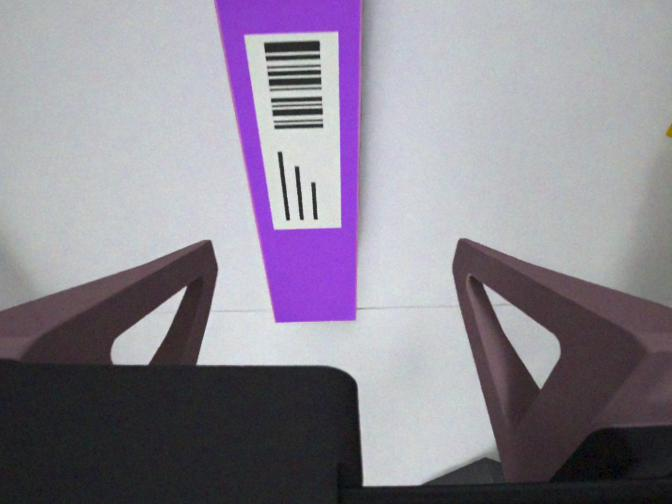

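Emit:
move(arm2={"target":[-0.2,-0.357,0.79,0,0,1,0]}, cameras=[])

Emit:
move(arm2={"target":[-0.2,-0.357,0.748,0,0,1,0],"speed":0.15}, cameras=[])

Emit:
move(arm2={"joints":{"gripper_m":0.03}}, cameras=[])

Emit:
move(arm2={"target":[-0.21,-0.362,0.88,0,0,1,0]}, cameras=["arm2_cam_wrist"])

Emit:
move(arm2={"target":[-0.52,-0.489,0.94,0,0,1,0],"speed":0.35}, cameras=[])

Emit:
move(arm2={"joints":{"joint1_rad":-1.44,"joint6_rad":-0.529}}, cameras=[])

Emit:
move(arm2={"target":[-0.49,0,0.87,0,0.7071,-0.7071,0],"speed":0.3}, cameras=["arm2_cam_wrist"])

Scene clock: 473.47 s.
Joint torques (N m): arm1=[2.43 -8.35 7.66 0.18 0.13 0.08] | arm2=[0.85 -26.99 8.98 0.88 0.03 -0.09] | arm3=[-0.56 -11.81 9.06 -0.25 -0.29 -0.09] | arm4=[-0.79 -7.82 9.4 0.39 -0.15 -0.03] | arm5=[-0.44 -7.82 6.56 -0.16 -0.1 0.04] | arm6=[0.03 -8.12 7.69 -0.14 -0.04 -0.02] | arm7=[-0.91 -7.59 9.61 -0.25 0 0.2] | arm8=[1.67 -8.94 9.28 -0.55 -0.05 -0.06]
Heat: arm1: hottest joint3_rad 36 °C; arm2: hottest joint3_rad 39 °C; arm3: hottest joint3_rad 35 °C; arm4: hottest joint3_rad 44 °C; arm5: hottest joint3_rad 37 °C; arm6: hottest joint3_rad 35 °C; arm7: hottest joint3_rad 46 °C; arm8: hottest joint3_rad 36 °C.
move: arm2 done
Joint velocities: within noise
arm1.joint_positions: joint1_rad=-1.554 joint2_rad=+1.317 joint3_rad=+1.073 joint4_rad=-1.319 joint5_rad=+0.004 joint6_rad=-0.044 gripper_m=+0.07989
arm1.joint_status: not commanded
arm1.hand: x=-2.2975 y=-0.9390 z=+0.9450 quat_wxyz=(-0.005, -0.823, -0.568, +0.006) (m; scene frame)
arm1.hand_target: x=-2.2921 y=-0.9369 z=+0.9400 quat_wxyz=(+0.000, -0.822, -0.570, +0.000) (m; scene frame)
arm1.hand_status: not commanded
arm2.joint_positions: joint1_rad=-2.102 joint2_rad=+2.359 joint3_rad=+2.066 joint4_rad=-1.294 joint5_rad=+0.001 joint6_rad=+0.390 gripper_m=+0.08992
arm2.joint_status: not commanded
arm2.hand: x=-0.2036 y=-0.3645 z=+0.7908 quat_wxyz=(+0.007, -0.006, -1.000, +0.003) (m; scene frame)
arm2.hand_target: x=-0.2002 y=-0.3571 z=+0.7901 quat_wxyz=(+0.000, +0.000, -1.000, +0.000) (m; scene frame)
arm2.hand_status: done (0.008 m and 1.1 deg from the pose sent, 0.080 m and 0.9 deg at the start)
arm3, arm5, arm6, arm7, arm8: as last shown
arm4.joint_positions: joint1_rad=-1.886 joint2_rad=+1.307 joint3_rad=+1.097 joint4_rad=-1.359 joint5_rad=-0.013 joint6_rad=-0.017 gripper_m=+0.07991
arm4.joint_status: not commanded
arm4.hand: x=+1.9068 y=-0.9002 z=+0.9423 quat_wxyz=(-0.001, -0.443, -0.897, +0.001) (m; scene frame)
arm4.hand_target: x=+1.9040 y=-0.8999 z=+0.9400 quat_wxyz=(+0.000, -0.442, -0.897, +0.000) (m; scene frame)
arm4.hand_status: not commanded
pictures: none
No camera images: "cameras" was empty.

Scene clock: 474.63 s.
Joint torques (N m): arm1=[2.14 -7.77 7.68 0.21 0.16 0.07] | arm2=[0.85 -25.93 8.06 0.94 0.03 -0.1] | arm3=[-0.44 -11.63 9.05 -0.25 -0.28 -0.1] | arm4=[-0.85 -7.88 9.4 0.39 -0.14 -0.03] | arm5=[-0.79 -7.94 6.64 -0.12 -0.08 0.02] | arm6=[0.03 -8.18 7.69 -0.16 -0.04 -0.02] | arm7=[-0.62 -7.59 9.55 -0.25 0 0.19] | arm8=[1.55 -9.05 9.28 -0.61 -0.05 -0.06]
Heat: arm1: hottest joint3_rad 36 °C; arm2: hottest joint3_rad 39 °C; arm3: hottest joint3_rad 35 °C; arm4: hottest joint3_rad 44 °C; arm5: hottest joint3_rad 37 °C; arm6: hottest joint3_rad 35 °C; arm7: hottest joint3_rad 46 °C; arm8: hottest joint3_rad 36 °C.
move: arm2 off_target
Joint velocities: within noise
arm1, arm3, arm4, arm5, arm6, arm7, arm8: as last shown
arm2.joint_positions: joint1_rad=-2.102 joint2_rad=+2.393 joint3_rad=+2.043 joint4_rad=-1.218 joint5_rad=+0.001 joint6_rad=+0.390 gripper_m=+0.08992
arm2.joint_status: not commanded
arm2.hand: x=-0.1989 y=-0.3626 z=+0.7592 quat_wxyz=(-0.002, -0.006, -1.000, -0.001) (m; scene frame)
arm2.hand_target: x=-0.2002 y=-0.3571 z=+0.7482 quat_wxyz=(+0.000, +0.000, -1.000, +0.000) (m; scene frame)
arm2.hand_status: off_target (0.013 m and 0.7 deg from the pose sent, 0.044 m and 1.1 deg at the start)
pictures: none
No camera images: "cameras" was empty.

Scene clock: 475.27 s.
Joint torques (N m): arm1=[2.43 -7.65 7.69 0.21 0.19 0.08] | arm2=[0.85 -26.05 8.06 0.88 0.03 -0.1] | arm3=[-0.38 -11.75 9.05 -0.25 -0.29 -0.1] | arm4=[-0.79 -7.82 9.39 0.4 -0.14 -0.03] | arm5=[-0.5 -7.53 6.56 -0.08 -0.08 0.01] | arm6=[-0.09 -8.18 7.71 -0.17 -0.03 -0.02] | arm7=[-0.79 -7.65 9.54 -0.25 -0.01 0.2] | arm8=[1.61 -9.23 9.25 -0.58 -0.05 -0.09]
Heat: arm1: hottest joint3_rad 36 °C; arm2: hottest joint3_rad 39 °C; arm3: hottest joint3_rad 35 °C; arm4: hottest joint3_rad 44 °C; arm5: hottest joint3_rad 37 °C; arm6: hottest joint3_rad 35 °C; arm7: hottest joint3_rad 46 °C; arm8: hottest joint3_rad 36 °C.
move: arm2 off_target
Joint velocities: within noise
arm1, arm3, arm4, arm7: as last shown
arm2.joint_positions: joint1_rad=-2.101 joint2_rad=+2.393 joint3_rad=+2.043 joint4_rad=-1.217 joint5_rad=+0.001 joint6_rad=+0.390 gripper_m=+0.05868
arm2.joint_status: gripper_m off_target (ended at +0.05871, target +0.03000)
arm2.hand: x=-0.1988 y=-0.3622 z=+0.7592 quat_wxyz=(-0.002, -0.005, -1.000, -0.001) (m; scene frame)
arm2.hand_target: x=-0.2003 y=-0.3571 z=+0.7482 quat_wxyz=(+0.000, +0.000, -1.000, +0.000) (m; scene frame)
arm2.hand_status: not commanded
arm5.joint_positions: joint1_rad=+1.570 joint2_rad=+1.324 joint3_rad=+1.006 joint4_rad=-1.242 joint5_rad=+0.000 joint6_rad=-0.270 gripper_m=+0.08988
arm5.joint_status: not commanded
arm5.hand: x=+2.0704 y=+0.2950 z=+0.9370 quat_wxyz=(+0.002, +0.704, +0.710, -0.001) (m; scene frame)
arm5.hand_target: x=+2.0710 y=+0.2970 z=+0.9399 quat_wxyz=(+0.000, +0.707, +0.707, +0.000) (m; scene frame)
arm5.hand_status: not commanded
arm6.joint_positions: joint1_rad=-1.210 joint2_rad=+1.375 joint3_rad=+0.961 joint4_rad=-1.168 joint5_rad=+0.001 joint6_rad=-0.256 gripper_m=+0.08989
arm6.joint_status: not commanded
arm6.hand: x=+0.7580 y=+0.2785 z=+0.9331 quat_wxyz=(+0.003, -0.707, -0.707, -0.004) (m; scene frame)
arm6.hand_target: x=+0.7610 y=+0.2790 z=+0.9399 quat_wxyz=(+0.000, -0.707, -0.707, +0.000) (m; scene frame)
arm6.hand_status: not commanded
arm8.joint_positions: joint1_rad=+0.358 joint2_rad=+1.311 joint3_rad=+1.086 joint4_rad=-1.334 joint5_rad=-0.001 joint6_rad=-0.247 gripper_m=+0.08993
arm8.joint_status: not commanded
arm8.hand: x=-1.7511 y=+0.3012 z=+0.9406 quat_wxyz=(-0.004, -0.708, -0.707, +0.005) (m; scene frame)
arm8.hand_target: x=-1.7510 y=+0.3059 z=+0.9400 quat_wxyz=(+0.000, -0.707, -0.707, +0.000) (m; scene frame)
arm8.hand_status: not commanded
pictures: none
No camera images: "cameras" was empty.

Scene clock: 476.67 s.
Joint torques (N m): arm1=[1.9 -7.82 7.73 0.25 0.17 0.07] | arm2=[0.79 -25.23 11.3 0.13 0.03 -0.1] | arm3=[-0.56 -11.69 9.03 -0.27 -0.29 -0.1] | arm4=[-0.85 -7.82 9.4 0.39 -0.14 -0.03] | arm5=[-1.03 -7.47 6.58 -0.14 -0.05 0.06] | arm6=[-0.09 -8.18 7.68 -0.16 -0.04 -0.03] | arm7=[-0.79 -7.59 9.54 -0.24 -0.01 0.2] | arm8=[1.55 -9.17 9.24 -0.58 -0.04 -0.07]
Heat: arm1: hottest joint3_rad 36 °C; arm2: hottest joint3_rad 39 °C; arm3: hottest joint3_rad 35 °C; arm4: hottest joint3_rad 44 °C; arm5: hottest joint3_rad 37 °C; arm6: hottest joint3_rad 35 °C; arm7: hottest joint3_rad 46 °C; arm8: hottest joint3_rad 36 °C.
move: arm2 off_target
Joint velocities: within noise
arm1, arm3, arm4, arm5, arm6, arm7, arm8: as last shown
arm2.joint_positions: joint1_rad=-2.101 joint2_rad=+2.250 joint3_rad=+2.091 joint4_rad=-1.429 joint5_rad=+0.001 joint6_rad=+0.390 gripper_m=+0.05868
arm2.joint_status: not commanded
arm2.hand: x=-0.2171 y=-0.3696 z=+0.8738 quat_wxyz=(+0.008, -0.005, -1.000, +0.003) (m; scene frame)
arm2.hand_target: x=-0.2105 y=-0.3621 z=+0.8799 quat_wxyz=(+0.000, +0.000, -1.000, +0.000) (m; scene frame)
arm2.hand_status: off_target (0.012 m and 1.1 deg from the pose sent, 0.121 m and 0.7 deg at the start)
pictures: arm2_cam_wrist
camera_calibration:
arm2_cam_wrist: T_world_to_cam=[[-0.0158463, -0.999696, 0.0189084, -0.390684], [-0.802869, 0.023993, 0.595673, -0.681531], [-0.595945, -0.00574177, -0.803005, 0.690745], [0, 0, 0, 1]] pos_world=[-0.141725, -0.370247, 0.968028]

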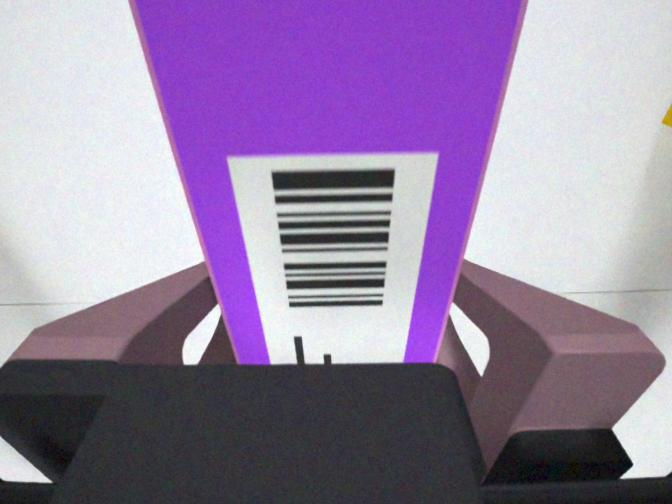

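Scene clock: 478.57 s.
Joint torques (N m): arm1=[2.49 -8.12 7.66 0.2 0.17 0.08] | arm2=[0.56 -11.28 7.83 0.18 0.03 -0.12] | arm3=[-0.44 -11.69 9.03 -0.25 -0.29 -0.1] | arm4=[-0.79 -7.82 9.39 0.39 -0.14 -0.03] | arm5=[-0.85 -7.59 6.6 -0.18 -0.08 0.05] | arm6=[-0.03 -8.18 7.71 -0.16 -0.03 -0.02] | arm7=[-0.73 -7.59 9.51 -0.25 0.01 0.21] | arm8=[1.73 -8.94 9.29 -0.55 -0.06 -0.06]
Heat: arm1: hottest joint3_rad 36 °C; arm2: hottest joint3_rad 39 °C; arm3: hottest joint3_rad 35 °C; arm4: hottest joint3_rad 44 °C; arm5: hottest joint3_rad 37 °C; arm6: hottest joint3_rad 35 °C; arm7: hottest joint3_rad 46 °C; arm8: hottest joint3_rad 36 °C.
move: arm2 done
Joint velocities: within noise
arm1, arm3, arm4, arm5, arm6, arm7, arm8: as last shown
arm2.joint_positions: joint1_rad=-2.101 joint2_rad=+1.338 joint3_rad=+1.000 joint4_rad=-1.224 joint5_rad=+0.001 joint6_rad=+0.390 gripper_m=+0.05868
arm2.joint_status: not commanded
arm2.hand: x=-0.5168 y=-0.4893 z=+0.9396 quat_wxyz=(-0.004, -0.005, -1.000, -0.002) (m; scene frame)
arm2.hand_target: x=-0.5200 y=-0.4890 z=+0.9400 quat_wxyz=(+0.000, +0.000, -1.000, +0.000) (m; scene frame)
arm2.hand_status: done (0.003 m and 0.8 deg from the pose sent, 0.332 m and 1.1 deg at the start)
pictures: none
No camera images: "cameras" was empty.

Scene clock: 480.50 s.
Joint torques (N m): arm1=[2.37 -8.06 7.71 0.21 0.17 0.08] | arm2=[0.67 -11.22 7.83 0.17 -0.05 -0.2] | arm3=[-0.5 -11.69 9.07 -0.31 -0.28 -0.09] | arm4=[-0.79 -7.82 9.39 0.39 -0.14 -0.03] | arm5=[-0.44 -7.53 6.65 -0.21 -0.09 0.04] | arm6=[-0.03 -8.18 7.69 -0.16 -0.03 -0.02] | arm7=[-0.97 -7.59 9.55 -0.21 0 0.21] | arm8=[1.61 -9.05 9.28 -0.58 -0.07 -0.07]
Heat: arm1: hottest joint3_rad 36 °C; arm2: hottest joint3_rad 39 °C; arm3: hottest joint3_rad 35 °C; arm4: hottest joint3_rad 44 °C; arm5: hottest joint3_rad 37 °C; arm6: hottest joint3_rad 34 °C; arm7: hottest joint3_rad 46 °C; arm8: hottest joint3_rad 36 °C.
move: arm2 done
Joint velocities: within noise
arm1, arm3, arm4, arm5, arm6, arm8: as last shown
arm2.joint_positions: joint1_rad=-1.446 joint2_rad=+1.338 joint3_rad=+1.000 joint4_rad=-1.224 joint5_rad=+0.001 joint6_rad=-0.515 gripper_m=+0.05864
arm2.joint_status: all done
arm2.hand: x=-0.6684 y=-0.3114 z=+0.9398 quat_wxyz=(-0.005, +0.700, -0.714, -0.001) (m; scene frame)
arm2.hand_target: x=-0.6715 y=-0.3128 z=+0.9402 quat_wxyz=(-0.001, +0.707, -0.707, +0.000) (m; scene frame)
arm2.hand_status: not commanded
arm7.joint_positions: joint1_rad=-1.033 joint2_rad=+1.328 joint3_rad=+1.053 joint4_rad=-1.280 joint5_rad=-0.002 joint6_rad=-0.115 gripper_m=+0.09010
arm7.joint_status: not commanded
arm7.hand: x=-0.4612 y=+0.2481 z=+0.9631 quat_wxyz=(-0.005, -0.703, -0.712, +0.005) (m; scene frame)
arm7.hand_target: x=-0.4633 y=+0.2515 z=+0.9579 quat_wxyz=(+0.004, -0.708, -0.706, -0.004) (m; scene frame)
arm7.hand_status: not commanded
pictures: none
No camera images: "cameras" was empty.

Scene clock: 482.90 s.
Joint torques (N m): arm1=[2.37 -7.94 7.68 0.28 0.17 0.09] | arm2=[0.79 -25.93 12.12 0.05 -0.06 -0.19] | arm3=[-0.62 -11.63 9.05 -0.24 -0.29 -0.1] | arm4=[-0.85 -7.82 9.4 0.39 -0.15 -0.03] | arm5=[-0.85 -7.24 6.57 -0.16 -0.06 0.01] | arm6=[-0.03 -8.18 7.69 -0.14 -0.03 -0.03] | arm7=[-0.97 -7.77 9.54 -0.25 0.01 0.21] | arm8=[1.61 -9.11 9.24 -0.53 -0.05 -0.06]
Heat: arm1: hottest joint3_rad 36 °C; arm2: hottest joint3_rad 40 °C; arm3: hottest joint3_rad 35 °C; arm4: hottest joint3_rad 44 °C; arm5: hottest joint3_rad 37 °C; arm6: hottest joint3_rad 34 °C; arm7: hottest joint3_rad 46 °C; arm8: hottest joint3_rad 36 °C.
move: arm2 off_target
Joint velocities: within noise
arm1, arm4, arm5, arm6, arm7, arm8: as last shown
arm2.joint_positions: joint1_rad=-1.445 joint2_rad=+2.345 joint3_rad=+2.243 joint4_rad=-1.485 joint5_rad=+0.001 joint6_rad=-0.515 gripper_m=+0.05864
arm2.joint_status: not commanded
arm2.hand: x=-0.4909 y=-0.0116 z=+0.8671 quat_wxyz=(+0.007, +0.700, -0.714, +0.002) (m; scene frame)
arm2.hand_target: x=-0.4904 y=-0.0004 z=+0.8702 quat_wxyz=(-0.001, +0.707, -0.707, +0.000) (m; scene frame)
arm2.hand_status: off_target (0.012 m and 1.4 deg from the pose sent, 0.366 m and 1.3 deg at the start)
arm3.joint_positions: joint1_rad=+0.225 joint2_rad=+1.309 joint3_rad=+1.092 joint4_rad=-1.349 joint5_rad=-0.004 joint6_rad=-0.378 gripper_m=+0.08998
arm3.joint_status: not commanded
arm3.hand: x=+0.0976 y=-0.4764 z=+0.9360 quat_wxyz=(-0.002, +1.000, -0.004, +0.001) (m; scene frame)
arm3.hand_target: x=+0.0999 y=-0.4789 z=+0.9399 quat_wxyz=(+0.000, +1.000, +0.000, +0.000) (m; scene frame)
arm3.hand_status: not commanded
pictures: arm2_cam_wrist
camera_calibration:
arm2_cam_wrist: T_world_to_cam=[[0.999663, -0.0253848, 0.005479, 0.484498], [-0.0236701, -0.803853, 0.594357, -0.531899], [-0.0106833, -0.594286, -0.804183, 0.805703], [0, 0, 0, 1]] pos_world=[-0.488317, 0.0635481, 0.961416]

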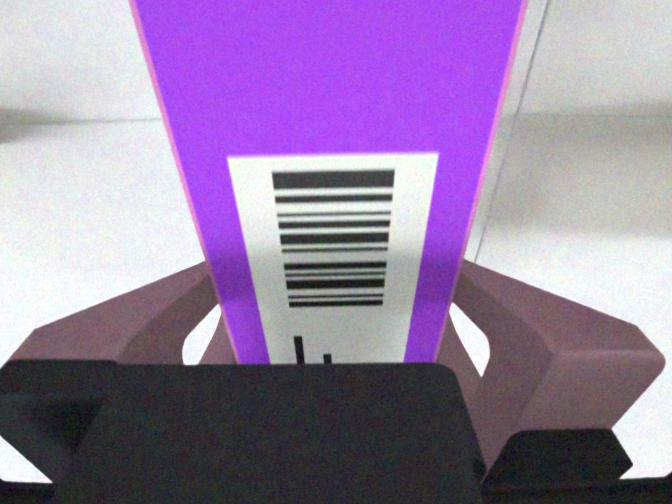

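Emit:
move(arm2={"target":[-0.49,0,0.775,0,0.7071,-0.7071,0],"speed":0.2}, cameras=[])

Emit:
move(arm2={"target":[-0.49,0,0.742,0,0.7071,-0.7071,0],"speed":0.06}, cameras=[])

Emit:
move(arm2={"joints":{"gripper_m":0.09}}, cameras=[])

Emit:
move(arm2={"target":[-0.49,-0.005,0.88,0,0.7071,-0.7071,0]}, cameras=[])

Emit:
move(arm2={"target":[-0.672,-0.312,0.94,0,0.7071,-0.7071,0],"speed":0.4}, cameras=[])

Emit:
move(arm7={"target":[-0.49,0,0.87,0,0.7071,0.7071,0],"speed":0.3}, cameras=["arm7_cam_wrist"])

Scene clock: 494.00 s.
Joint torques (N m): arm1=[2.43 -7.47 7.69 0.23 0.17 0.09] | arm2=[0.79 -28.16 9.14 0.84 -0.06 -0.19] | arm3=[-0.5 -11.63 9.07 -0.27 -0.29 -0.1] | arm4=[-0.79 -7.88 9.39 0.39 -0.14 -0.03] | arm5=[-0.56 -7.53 6.75 -0.08 -0.09 0.05] | arm6=[-0.15 -8.18 7.69 -0.14 -0.03 -0.03] | arm7=[-0.79 -7.53 9.54 -0.25 0 0.2] | arm8=[1.49 -9.23 9.24 -0.53 -0.05 -0.07]
Heat: arm1: hottest joint3_rad 36 °C; arm2: hottest joint3_rad 40 °C; arm3: hottest joint3_rad 35 °C; arm4: hottest joint3_rad 44 °C; arm5: hottest joint3_rad 37 °C; arm6: hottest joint3_rad 34 °C; arm7: hottest joint3_rad 46 °C; arm8: hottest joint3_rad 36 °C.
move: arm2 done
Joint velocities: within noise
arm1, arm3, arm4, arm5, arm6, arm7, arm8: as last shown
arm1.hand_target: x=-2.2921 y=-0.9369 z=+0.9400 quat_wxyz=(+0.000, -0.821, -0.570, +0.000) (m; scene frame)
arm2.joint_positions: joint1_rad=-1.445 joint2_rad=+2.431 joint3_rad=+2.148 joint4_rad=-1.311 joint5_rad=+0.001 joint6_rad=-0.515 gripper_m=+0.05864
arm2.joint_status: not commanded
arm2.hand: x=-0.4894 y=-0.0090 z=+0.7712 quat_wxyz=(+0.011, +0.700, -0.714, +0.003) (m; scene frame)
arm2.hand_target: x=-0.4902 y=-0.0002 z=+0.7751 quat_wxyz=(+0.000, +0.707, -0.707, +0.000) (m; scene frame)
arm2.hand_status: done (0.010 m and 1.8 deg from the pose sent, 0.093 m and 1.5 deg at the start)
pictures: none
No camera images: "cameras" was empty.

Scene clock: 495.13 s.
Joint torques (N m): arm1=[2.55 -7.82 7.72 0.18 0.17 0.09] | arm2=[0.79 -26.05 7.92 1.01 -0.17 -0.19] | arm3=[-0.44 -11.63 9.05 -0.29 -0.29 -0.1] | arm4=[-0.85 -7.82 9.39 0.4 -0.15 -0.03] | arm5=[-0.85 -7.53 6.61 -0.21 -0.13 0.04] | arm6=[-0.09 -8.18 7.69 -0.16 -0.03 -0.02] | arm7=[-1.03 -7.71 9.57 -0.27 0.01 0.2] | arm8=[1.9 -9.05 9.26 -0.57 -0.04 -0.07]
Heat: arm1: hottest joint3_rad 36 °C; arm2: hottest joint3_rad 40 °C; arm3: hottest joint3_rad 35 °C; arm4: hottest joint3_rad 44 °C; arm5: hottest joint3_rad 37 °C; arm6: hottest joint3_rad 34 °C; arm7: hottest joint3_rad 46 °C; arm8: hottest joint3_rad 36 °C.
move: arm2 off_target
Joint velocities: within noise
arm1.joint_positions: joint1_rad=-1.554 joint2_rad=+1.317 joint3_rad=+1.073 joint4_rad=-1.319 joint5_rad=+0.004 joint6_rad=-0.044 gripper_m=+0.07989
arm1.joint_status: not commanded
arm1.hand: x=-2.2975 y=-0.9390 z=+0.9450 quat_wxyz=(-0.005, -0.823, -0.568, +0.006) (m; scene frame)
arm1.hand_target: x=-2.2921 y=-0.9369 z=+0.9400 quat_wxyz=(+0.000, -0.821, -0.570, +0.000) (m; scene frame)
arm1.hand_status: not commanded
arm2.joint_positions: joint1_rad=-1.445 joint2_rad=+2.441 joint3_rad=+2.137 joint4_rad=-1.255 joint5_rad=+0.004 joint6_rad=-0.515 gripper_m=+0.05864
arm2.joint_status: not commanded
arm2.hand: x=-0.4847 y=-0.0020 z=+0.7603 quat_wxyz=(-0.007, +0.700, -0.714, +0.000) (m; scene frame)
arm2.hand_target: x=-0.4903 y=-0.0004 z=+0.7423 quat_wxyz=(+0.000, +0.707, -0.707, +0.000) (m; scene frame)
arm2.hand_status: off_target (0.019 m and 1.4 deg from the pose sent, 0.031 m and 1.8 deg at the start)
arm3, arm5, arm6, arm7, arm8: as last shown
arm4.joint_positions: joint1_rad=-1.886 joint2_rad=+1.307 joint3_rad=+1.097 joint4_rad=-1.359 joint5_rad=-0.013 joint6_rad=-0.017 gripper_m=+0.07991
arm4.joint_status: not commanded
arm4.hand: x=+1.9068 y=-0.9002 z=+0.9423 quat_wxyz=(-0.001, -0.443, -0.897, +0.001) (m; scene frame)
arm4.hand_target: x=+1.9040 y=-0.8999 z=+0.9400 quat_wxyz=(+0.000, -0.442, -0.897, +0.000) (m; scene frame)
arm4.hand_status: not commanded
pictures: none
No camera images: "cameras" was empty.

Scene clock: 495.77 s.
Joint torques (N m): arm1=[1.96 -7.53 7.73 0.24 0.15 0.06] | arm2=[0.79 -26.17 7.91 0.95 -0.17 -0.19] | arm3=[-0.5 -11.75 9.06 -0.28 -0.3 -0.1] | arm4=[-0.85 -7.82 9.4 0.4 -0.14 -0.03] | arm5=[-0.85 -7.36 6.69 -0.03 -0.08 0.07] | arm6=[-0.09 -8.06 7.71 -0.16 -0.03 -0.03] | arm7=[-0.67 -7.53 9.57 -0.24 -0.01 0.21] | arm8=[1.55 -9.29 9.26 -0.57 -0.05 -0.06]
Heat: arm1: hottest joint3_rad 36 °C; arm2: hottest joint3_rad 40 °C; arm3: hottest joint3_rad 35 °C; arm4: hottest joint3_rad 44 °C; arm5: hottest joint3_rad 37 °C; arm6: hottest joint3_rad 34 °C; arm7: hottest joint3_rad 46 °C; arm8: hottest joint3_rad 36 °C.
move: arm2 done
Joint velocities: within noise
arm1, arm3, arm4, arm5, arm6, arm7, arm8: as last shown
arm2.joint_positions: joint1_rad=-1.445 joint2_rad=+2.443 joint3_rad=+2.137 joint4_rad=-1.253 joint5_rad=+0.004 joint6_rad=-0.515 gripper_m=+0.08982
arm2.joint_status: all done
arm2.hand: x=-0.4846 y=-0.0018 z=+0.7592 quat_wxyz=(-0.007, +0.700, -0.714, +0.000) (m; scene frame)
arm2.hand_target: x=-0.4903 y=-0.0005 z=+0.7422 quat_wxyz=(+0.000, +0.707, -0.707, +0.000) (m; scene frame)
arm2.hand_status: not commanded
pictures: none
No camera images: "cameras" was empty.

Scene clock: 497.23 s.
Joint torques (N m): arm1=[2.61 -8 7.71 0.18 0.18 0.07] | arm2=[0.56 -25.58 11.43 0.16 -0.17 -0.2] | arm3=[-0.5 -11.75 9.05 -0.25 -0.29 -0.1] | arm4=[-0.79 -7.82 9.39 0.39 -0.15 -0.03] | arm5=[-0.85 -7.59 6.68 -0.13 -0.1 0.02] | arm6=[-0.03 -8.18 7.72 -0.16 -0.02 -0.03] | arm7=[-0.62 -7.71 9.57 -0.27 0 0.19] | arm8=[1.55 -8.76 9.31 -0.57 -0.05 -0.06]
Heat: arm1: hottest joint3_rad 35 °C; arm2: hottest joint3_rad 40 °C; arm3: hottest joint3_rad 35 °C; arm4: hottest joint3_rad 44 °C; arm5: hottest joint3_rad 37 °C; arm6: hottest joint3_rad 34 °C; arm7: hottest joint3_rad 46 °C; arm8: hottest joint3_rad 36 °C.
move: arm2 done
Joint velocities: within noise
arm1, arm3, arm4, arm7: as last shown
arm2.joint_positions: joint1_rad=-1.445 joint2_rad=+2.325 joint3_rad=+2.243 joint4_rad=-1.496 joint5_rad=+0.004 joint6_rad=-0.518 gripper_m=+0.08992
arm2.joint_status: not commanded
arm2.hand: x=-0.4913 y=-0.0133 z=+0.8806 quat_wxyz=(+0.003, +0.701, -0.713, +0.002) (m; scene frame)
arm2.hand_target: x=-0.4903 y=-0.0053 z=+0.8801 quat_wxyz=(-0.001, +0.707, -0.707, +0.000) (m; scene frame)
arm2.hand_status: done (0.008 m and 1.1 deg from the pose sent, 0.121 m and 1.4 deg at the start)
arm5.joint_positions: joint1_rad=+1.570 joint2_rad=+1.324 joint3_rad=+1.006 joint4_rad=-1.242 joint5_rad=+0.000 joint6_rad=-0.270 gripper_m=+0.08988
arm5.joint_status: not commanded
arm5.hand: x=+2.0704 y=+0.2950 z=+0.9370 quat_wxyz=(+0.002, +0.704, +0.710, -0.001) (m; scene frame)
arm5.hand_target: x=+2.0710 y=+0.2970 z=+0.9399 quat_wxyz=(+0.000, +0.707, +0.707, +0.000) (m; scene frame)
arm5.hand_status: not commanded
arm6.joint_positions: joint1_rad=-1.210 joint2_rad=+1.375 joint3_rad=+0.961 joint4_rad=-1.168 joint5_rad=+0.001 joint6_rad=-0.256 gripper_m=+0.08989
arm6.joint_status: not commanded
arm6.hand: x=+0.7580 y=+0.2785 z=+0.9331 quat_wxyz=(+0.003, -0.707, -0.707, -0.004) (m; scene frame)
arm6.hand_target: x=+0.7610 y=+0.2790 z=+0.9399 quat_wxyz=(+0.000, -0.707, -0.707, +0.000) (m; scene frame)
arm6.hand_status: not commanded
arm8.joint_positions: joint1_rad=+0.358 joint2_rad=+1.311 joint3_rad=+1.086 joint4_rad=-1.334 joint5_rad=-0.001 joint6_rad=-0.247 gripper_m=+0.08993
arm8.joint_status: not commanded
arm8.hand: x=-1.7511 y=+0.3012 z=+0.9406 quat_wxyz=(-0.004, -0.708, -0.707, +0.005) (m; scene frame)
arm8.hand_target: x=-1.7510 y=+0.3059 z=+0.9400 quat_wxyz=(+0.000, -0.707, -0.707, +0.000) (m; scene frame)
arm8.hand_status: not commanded
pictures: none
No camera images: "cameras" was empty.

Scene clock: 499.07 s.
Joint torques (N m): arm1=[1.85 -7.59 7.71 0.16 0.17 0.07] | arm2=[0.79 -10.99 7.73 0.57 -0.17 -0.16] | arm3=[-0.56 -11.75 9.07 -0.27 -0.29 -0.09] | arm4=[-0.85 -7.82 9.4 0.4 -0.14 -0.03] | arm5=[-0.73 -7.24 6.5 -0.17 -0.1 0.02] | arm6=[-0.03 -8.18 7.71 -0.14 -0.03 -0.03] | arm7=[-0.91 -7.71 9.57 -0.29 0.01 0.2] | arm8=[1.55 -9.23 9.29 -0.66 -0.05 -0.08]
Heat: arm1: hottest joint3_rad 35 °C; arm2: hottest joint3_rad 40 °C; arm3: hottest joint3_rad 35 °C; arm4: hottest joint3_rad 44 °C; arm5: hottest joint3_rad 37 °C; arm6: hottest joint3_rad 34 °C; arm7: hottest joint3_rad 46 °C; arm8: hottest joint3_rad 36 °C.
move: arm2 done
Joint velocities: within noise
arm1, arm3, arm4, arm5, arm6, arm7, arm8: as last shown
arm2.joint_positions: joint1_rad=-1.445 joint2_rad=+1.338 joint3_rad=+1.002 joint4_rad=-1.235 joint5_rad=+0.004 joint6_rad=-0.518 gripper_m=+0.08992
arm2.joint_status: not commanded
arm2.hand: x=-0.6690 y=-0.3130 z=+0.9408 quat_wxyz=(-0.001, +0.701, -0.713, +0.001) (m; scene frame)
arm2.hand_target: x=-0.6720 y=-0.3119 z=+0.9400 quat_wxyz=(+0.000, +0.707, -0.707, +0.000) (m; scene frame)
arm2.hand_status: done (0.003 m and 1.0 deg from the pose sent, 0.354 m and 1.1 deg at the start)
pictures: none
No camera images: "cameras" was empty.

Scene clock: 500.97 s.
Joint torques (N m): arm1=[2.26 -8.12 7.61 0.23 0.18 0.06] | arm2=[0.79 -11.05 7.73 0.57 -0.17 -0.16] | arm3=[-0.56 -11.69 9.06 -0.25 -0.28 -0.09] | arm4=[-0.85 -7.82 9.39 0.4 -0.14 -0.03] | arm5=[-0.79 -7 6.78 -0.14 -0.1 0.04] | arm6=[-0.03 -8.12 7.71 -0.16 -0.03 -0.03] | arm7=[-0.79 -15.5 14.43 -0.31 -0.03 0.2] | arm8=[1.73 -9.11 9.24 -0.59 -0.04 -0.07]
Heat: arm1: hottest joint3_rad 35 °C; arm2: hottest joint3_rad 40 °C; arm3: hottest joint3_rad 34 °C; arm4: hottest joint3_rad 44 °C; arm5: hottest joint3_rad 37 °C; arm6: hottest joint3_rad 34 °C; arm7: hottest joint3_rad 46 °C; arm8: hottest joint3_rad 36 °C.
move: arm7 off_target
Joint velocities: within noise
arm1, arm2, arm3, arm4, arm5, arm6, arm8: as last shown
arm7.joint_positions: joint1_rad=-1.033 joint2_rad=+2.023 joint3_rad=+1.664 joint4_rad=-1.240 joint5_rad=-0.002 joint6_rad=-0.115 gripper_m=+0.09010
arm7.joint_status: not commanded
arm7.hand: x=-0.4847 y=+0.0186 z=+0.8591 quat_wxyz=(+0.009, -0.702, -0.712, -0.012) (m; scene frame)
arm7.hand_target: x=-0.4900 y=+0.0010 z=+0.8703 quat_wxyz=(+0.000, -0.707, -0.707, +0.000) (m; scene frame)
arm7.hand_status: off_target (0.022 m and 1.9 deg from the pose sent, 0.267 m and 1.1 deg at the start)
pictures: arm7_cam_wrist
camera_calibration:
arm7_cam_wrist: T_world_to_cam=[[-0.999556, -0.0285657, 0.00844427, -0.494407], [-0.0179428, 0.803673, 0.594801, -0.528337], [-0.0237773, 0.594385, -0.803829, 0.789277], [0, 0, 0, 1]] pos_world=[-0.4849, -0.0586478, 0.952873]

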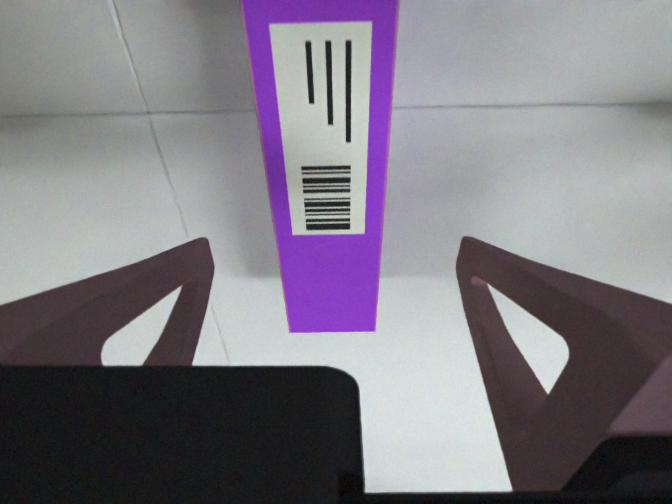

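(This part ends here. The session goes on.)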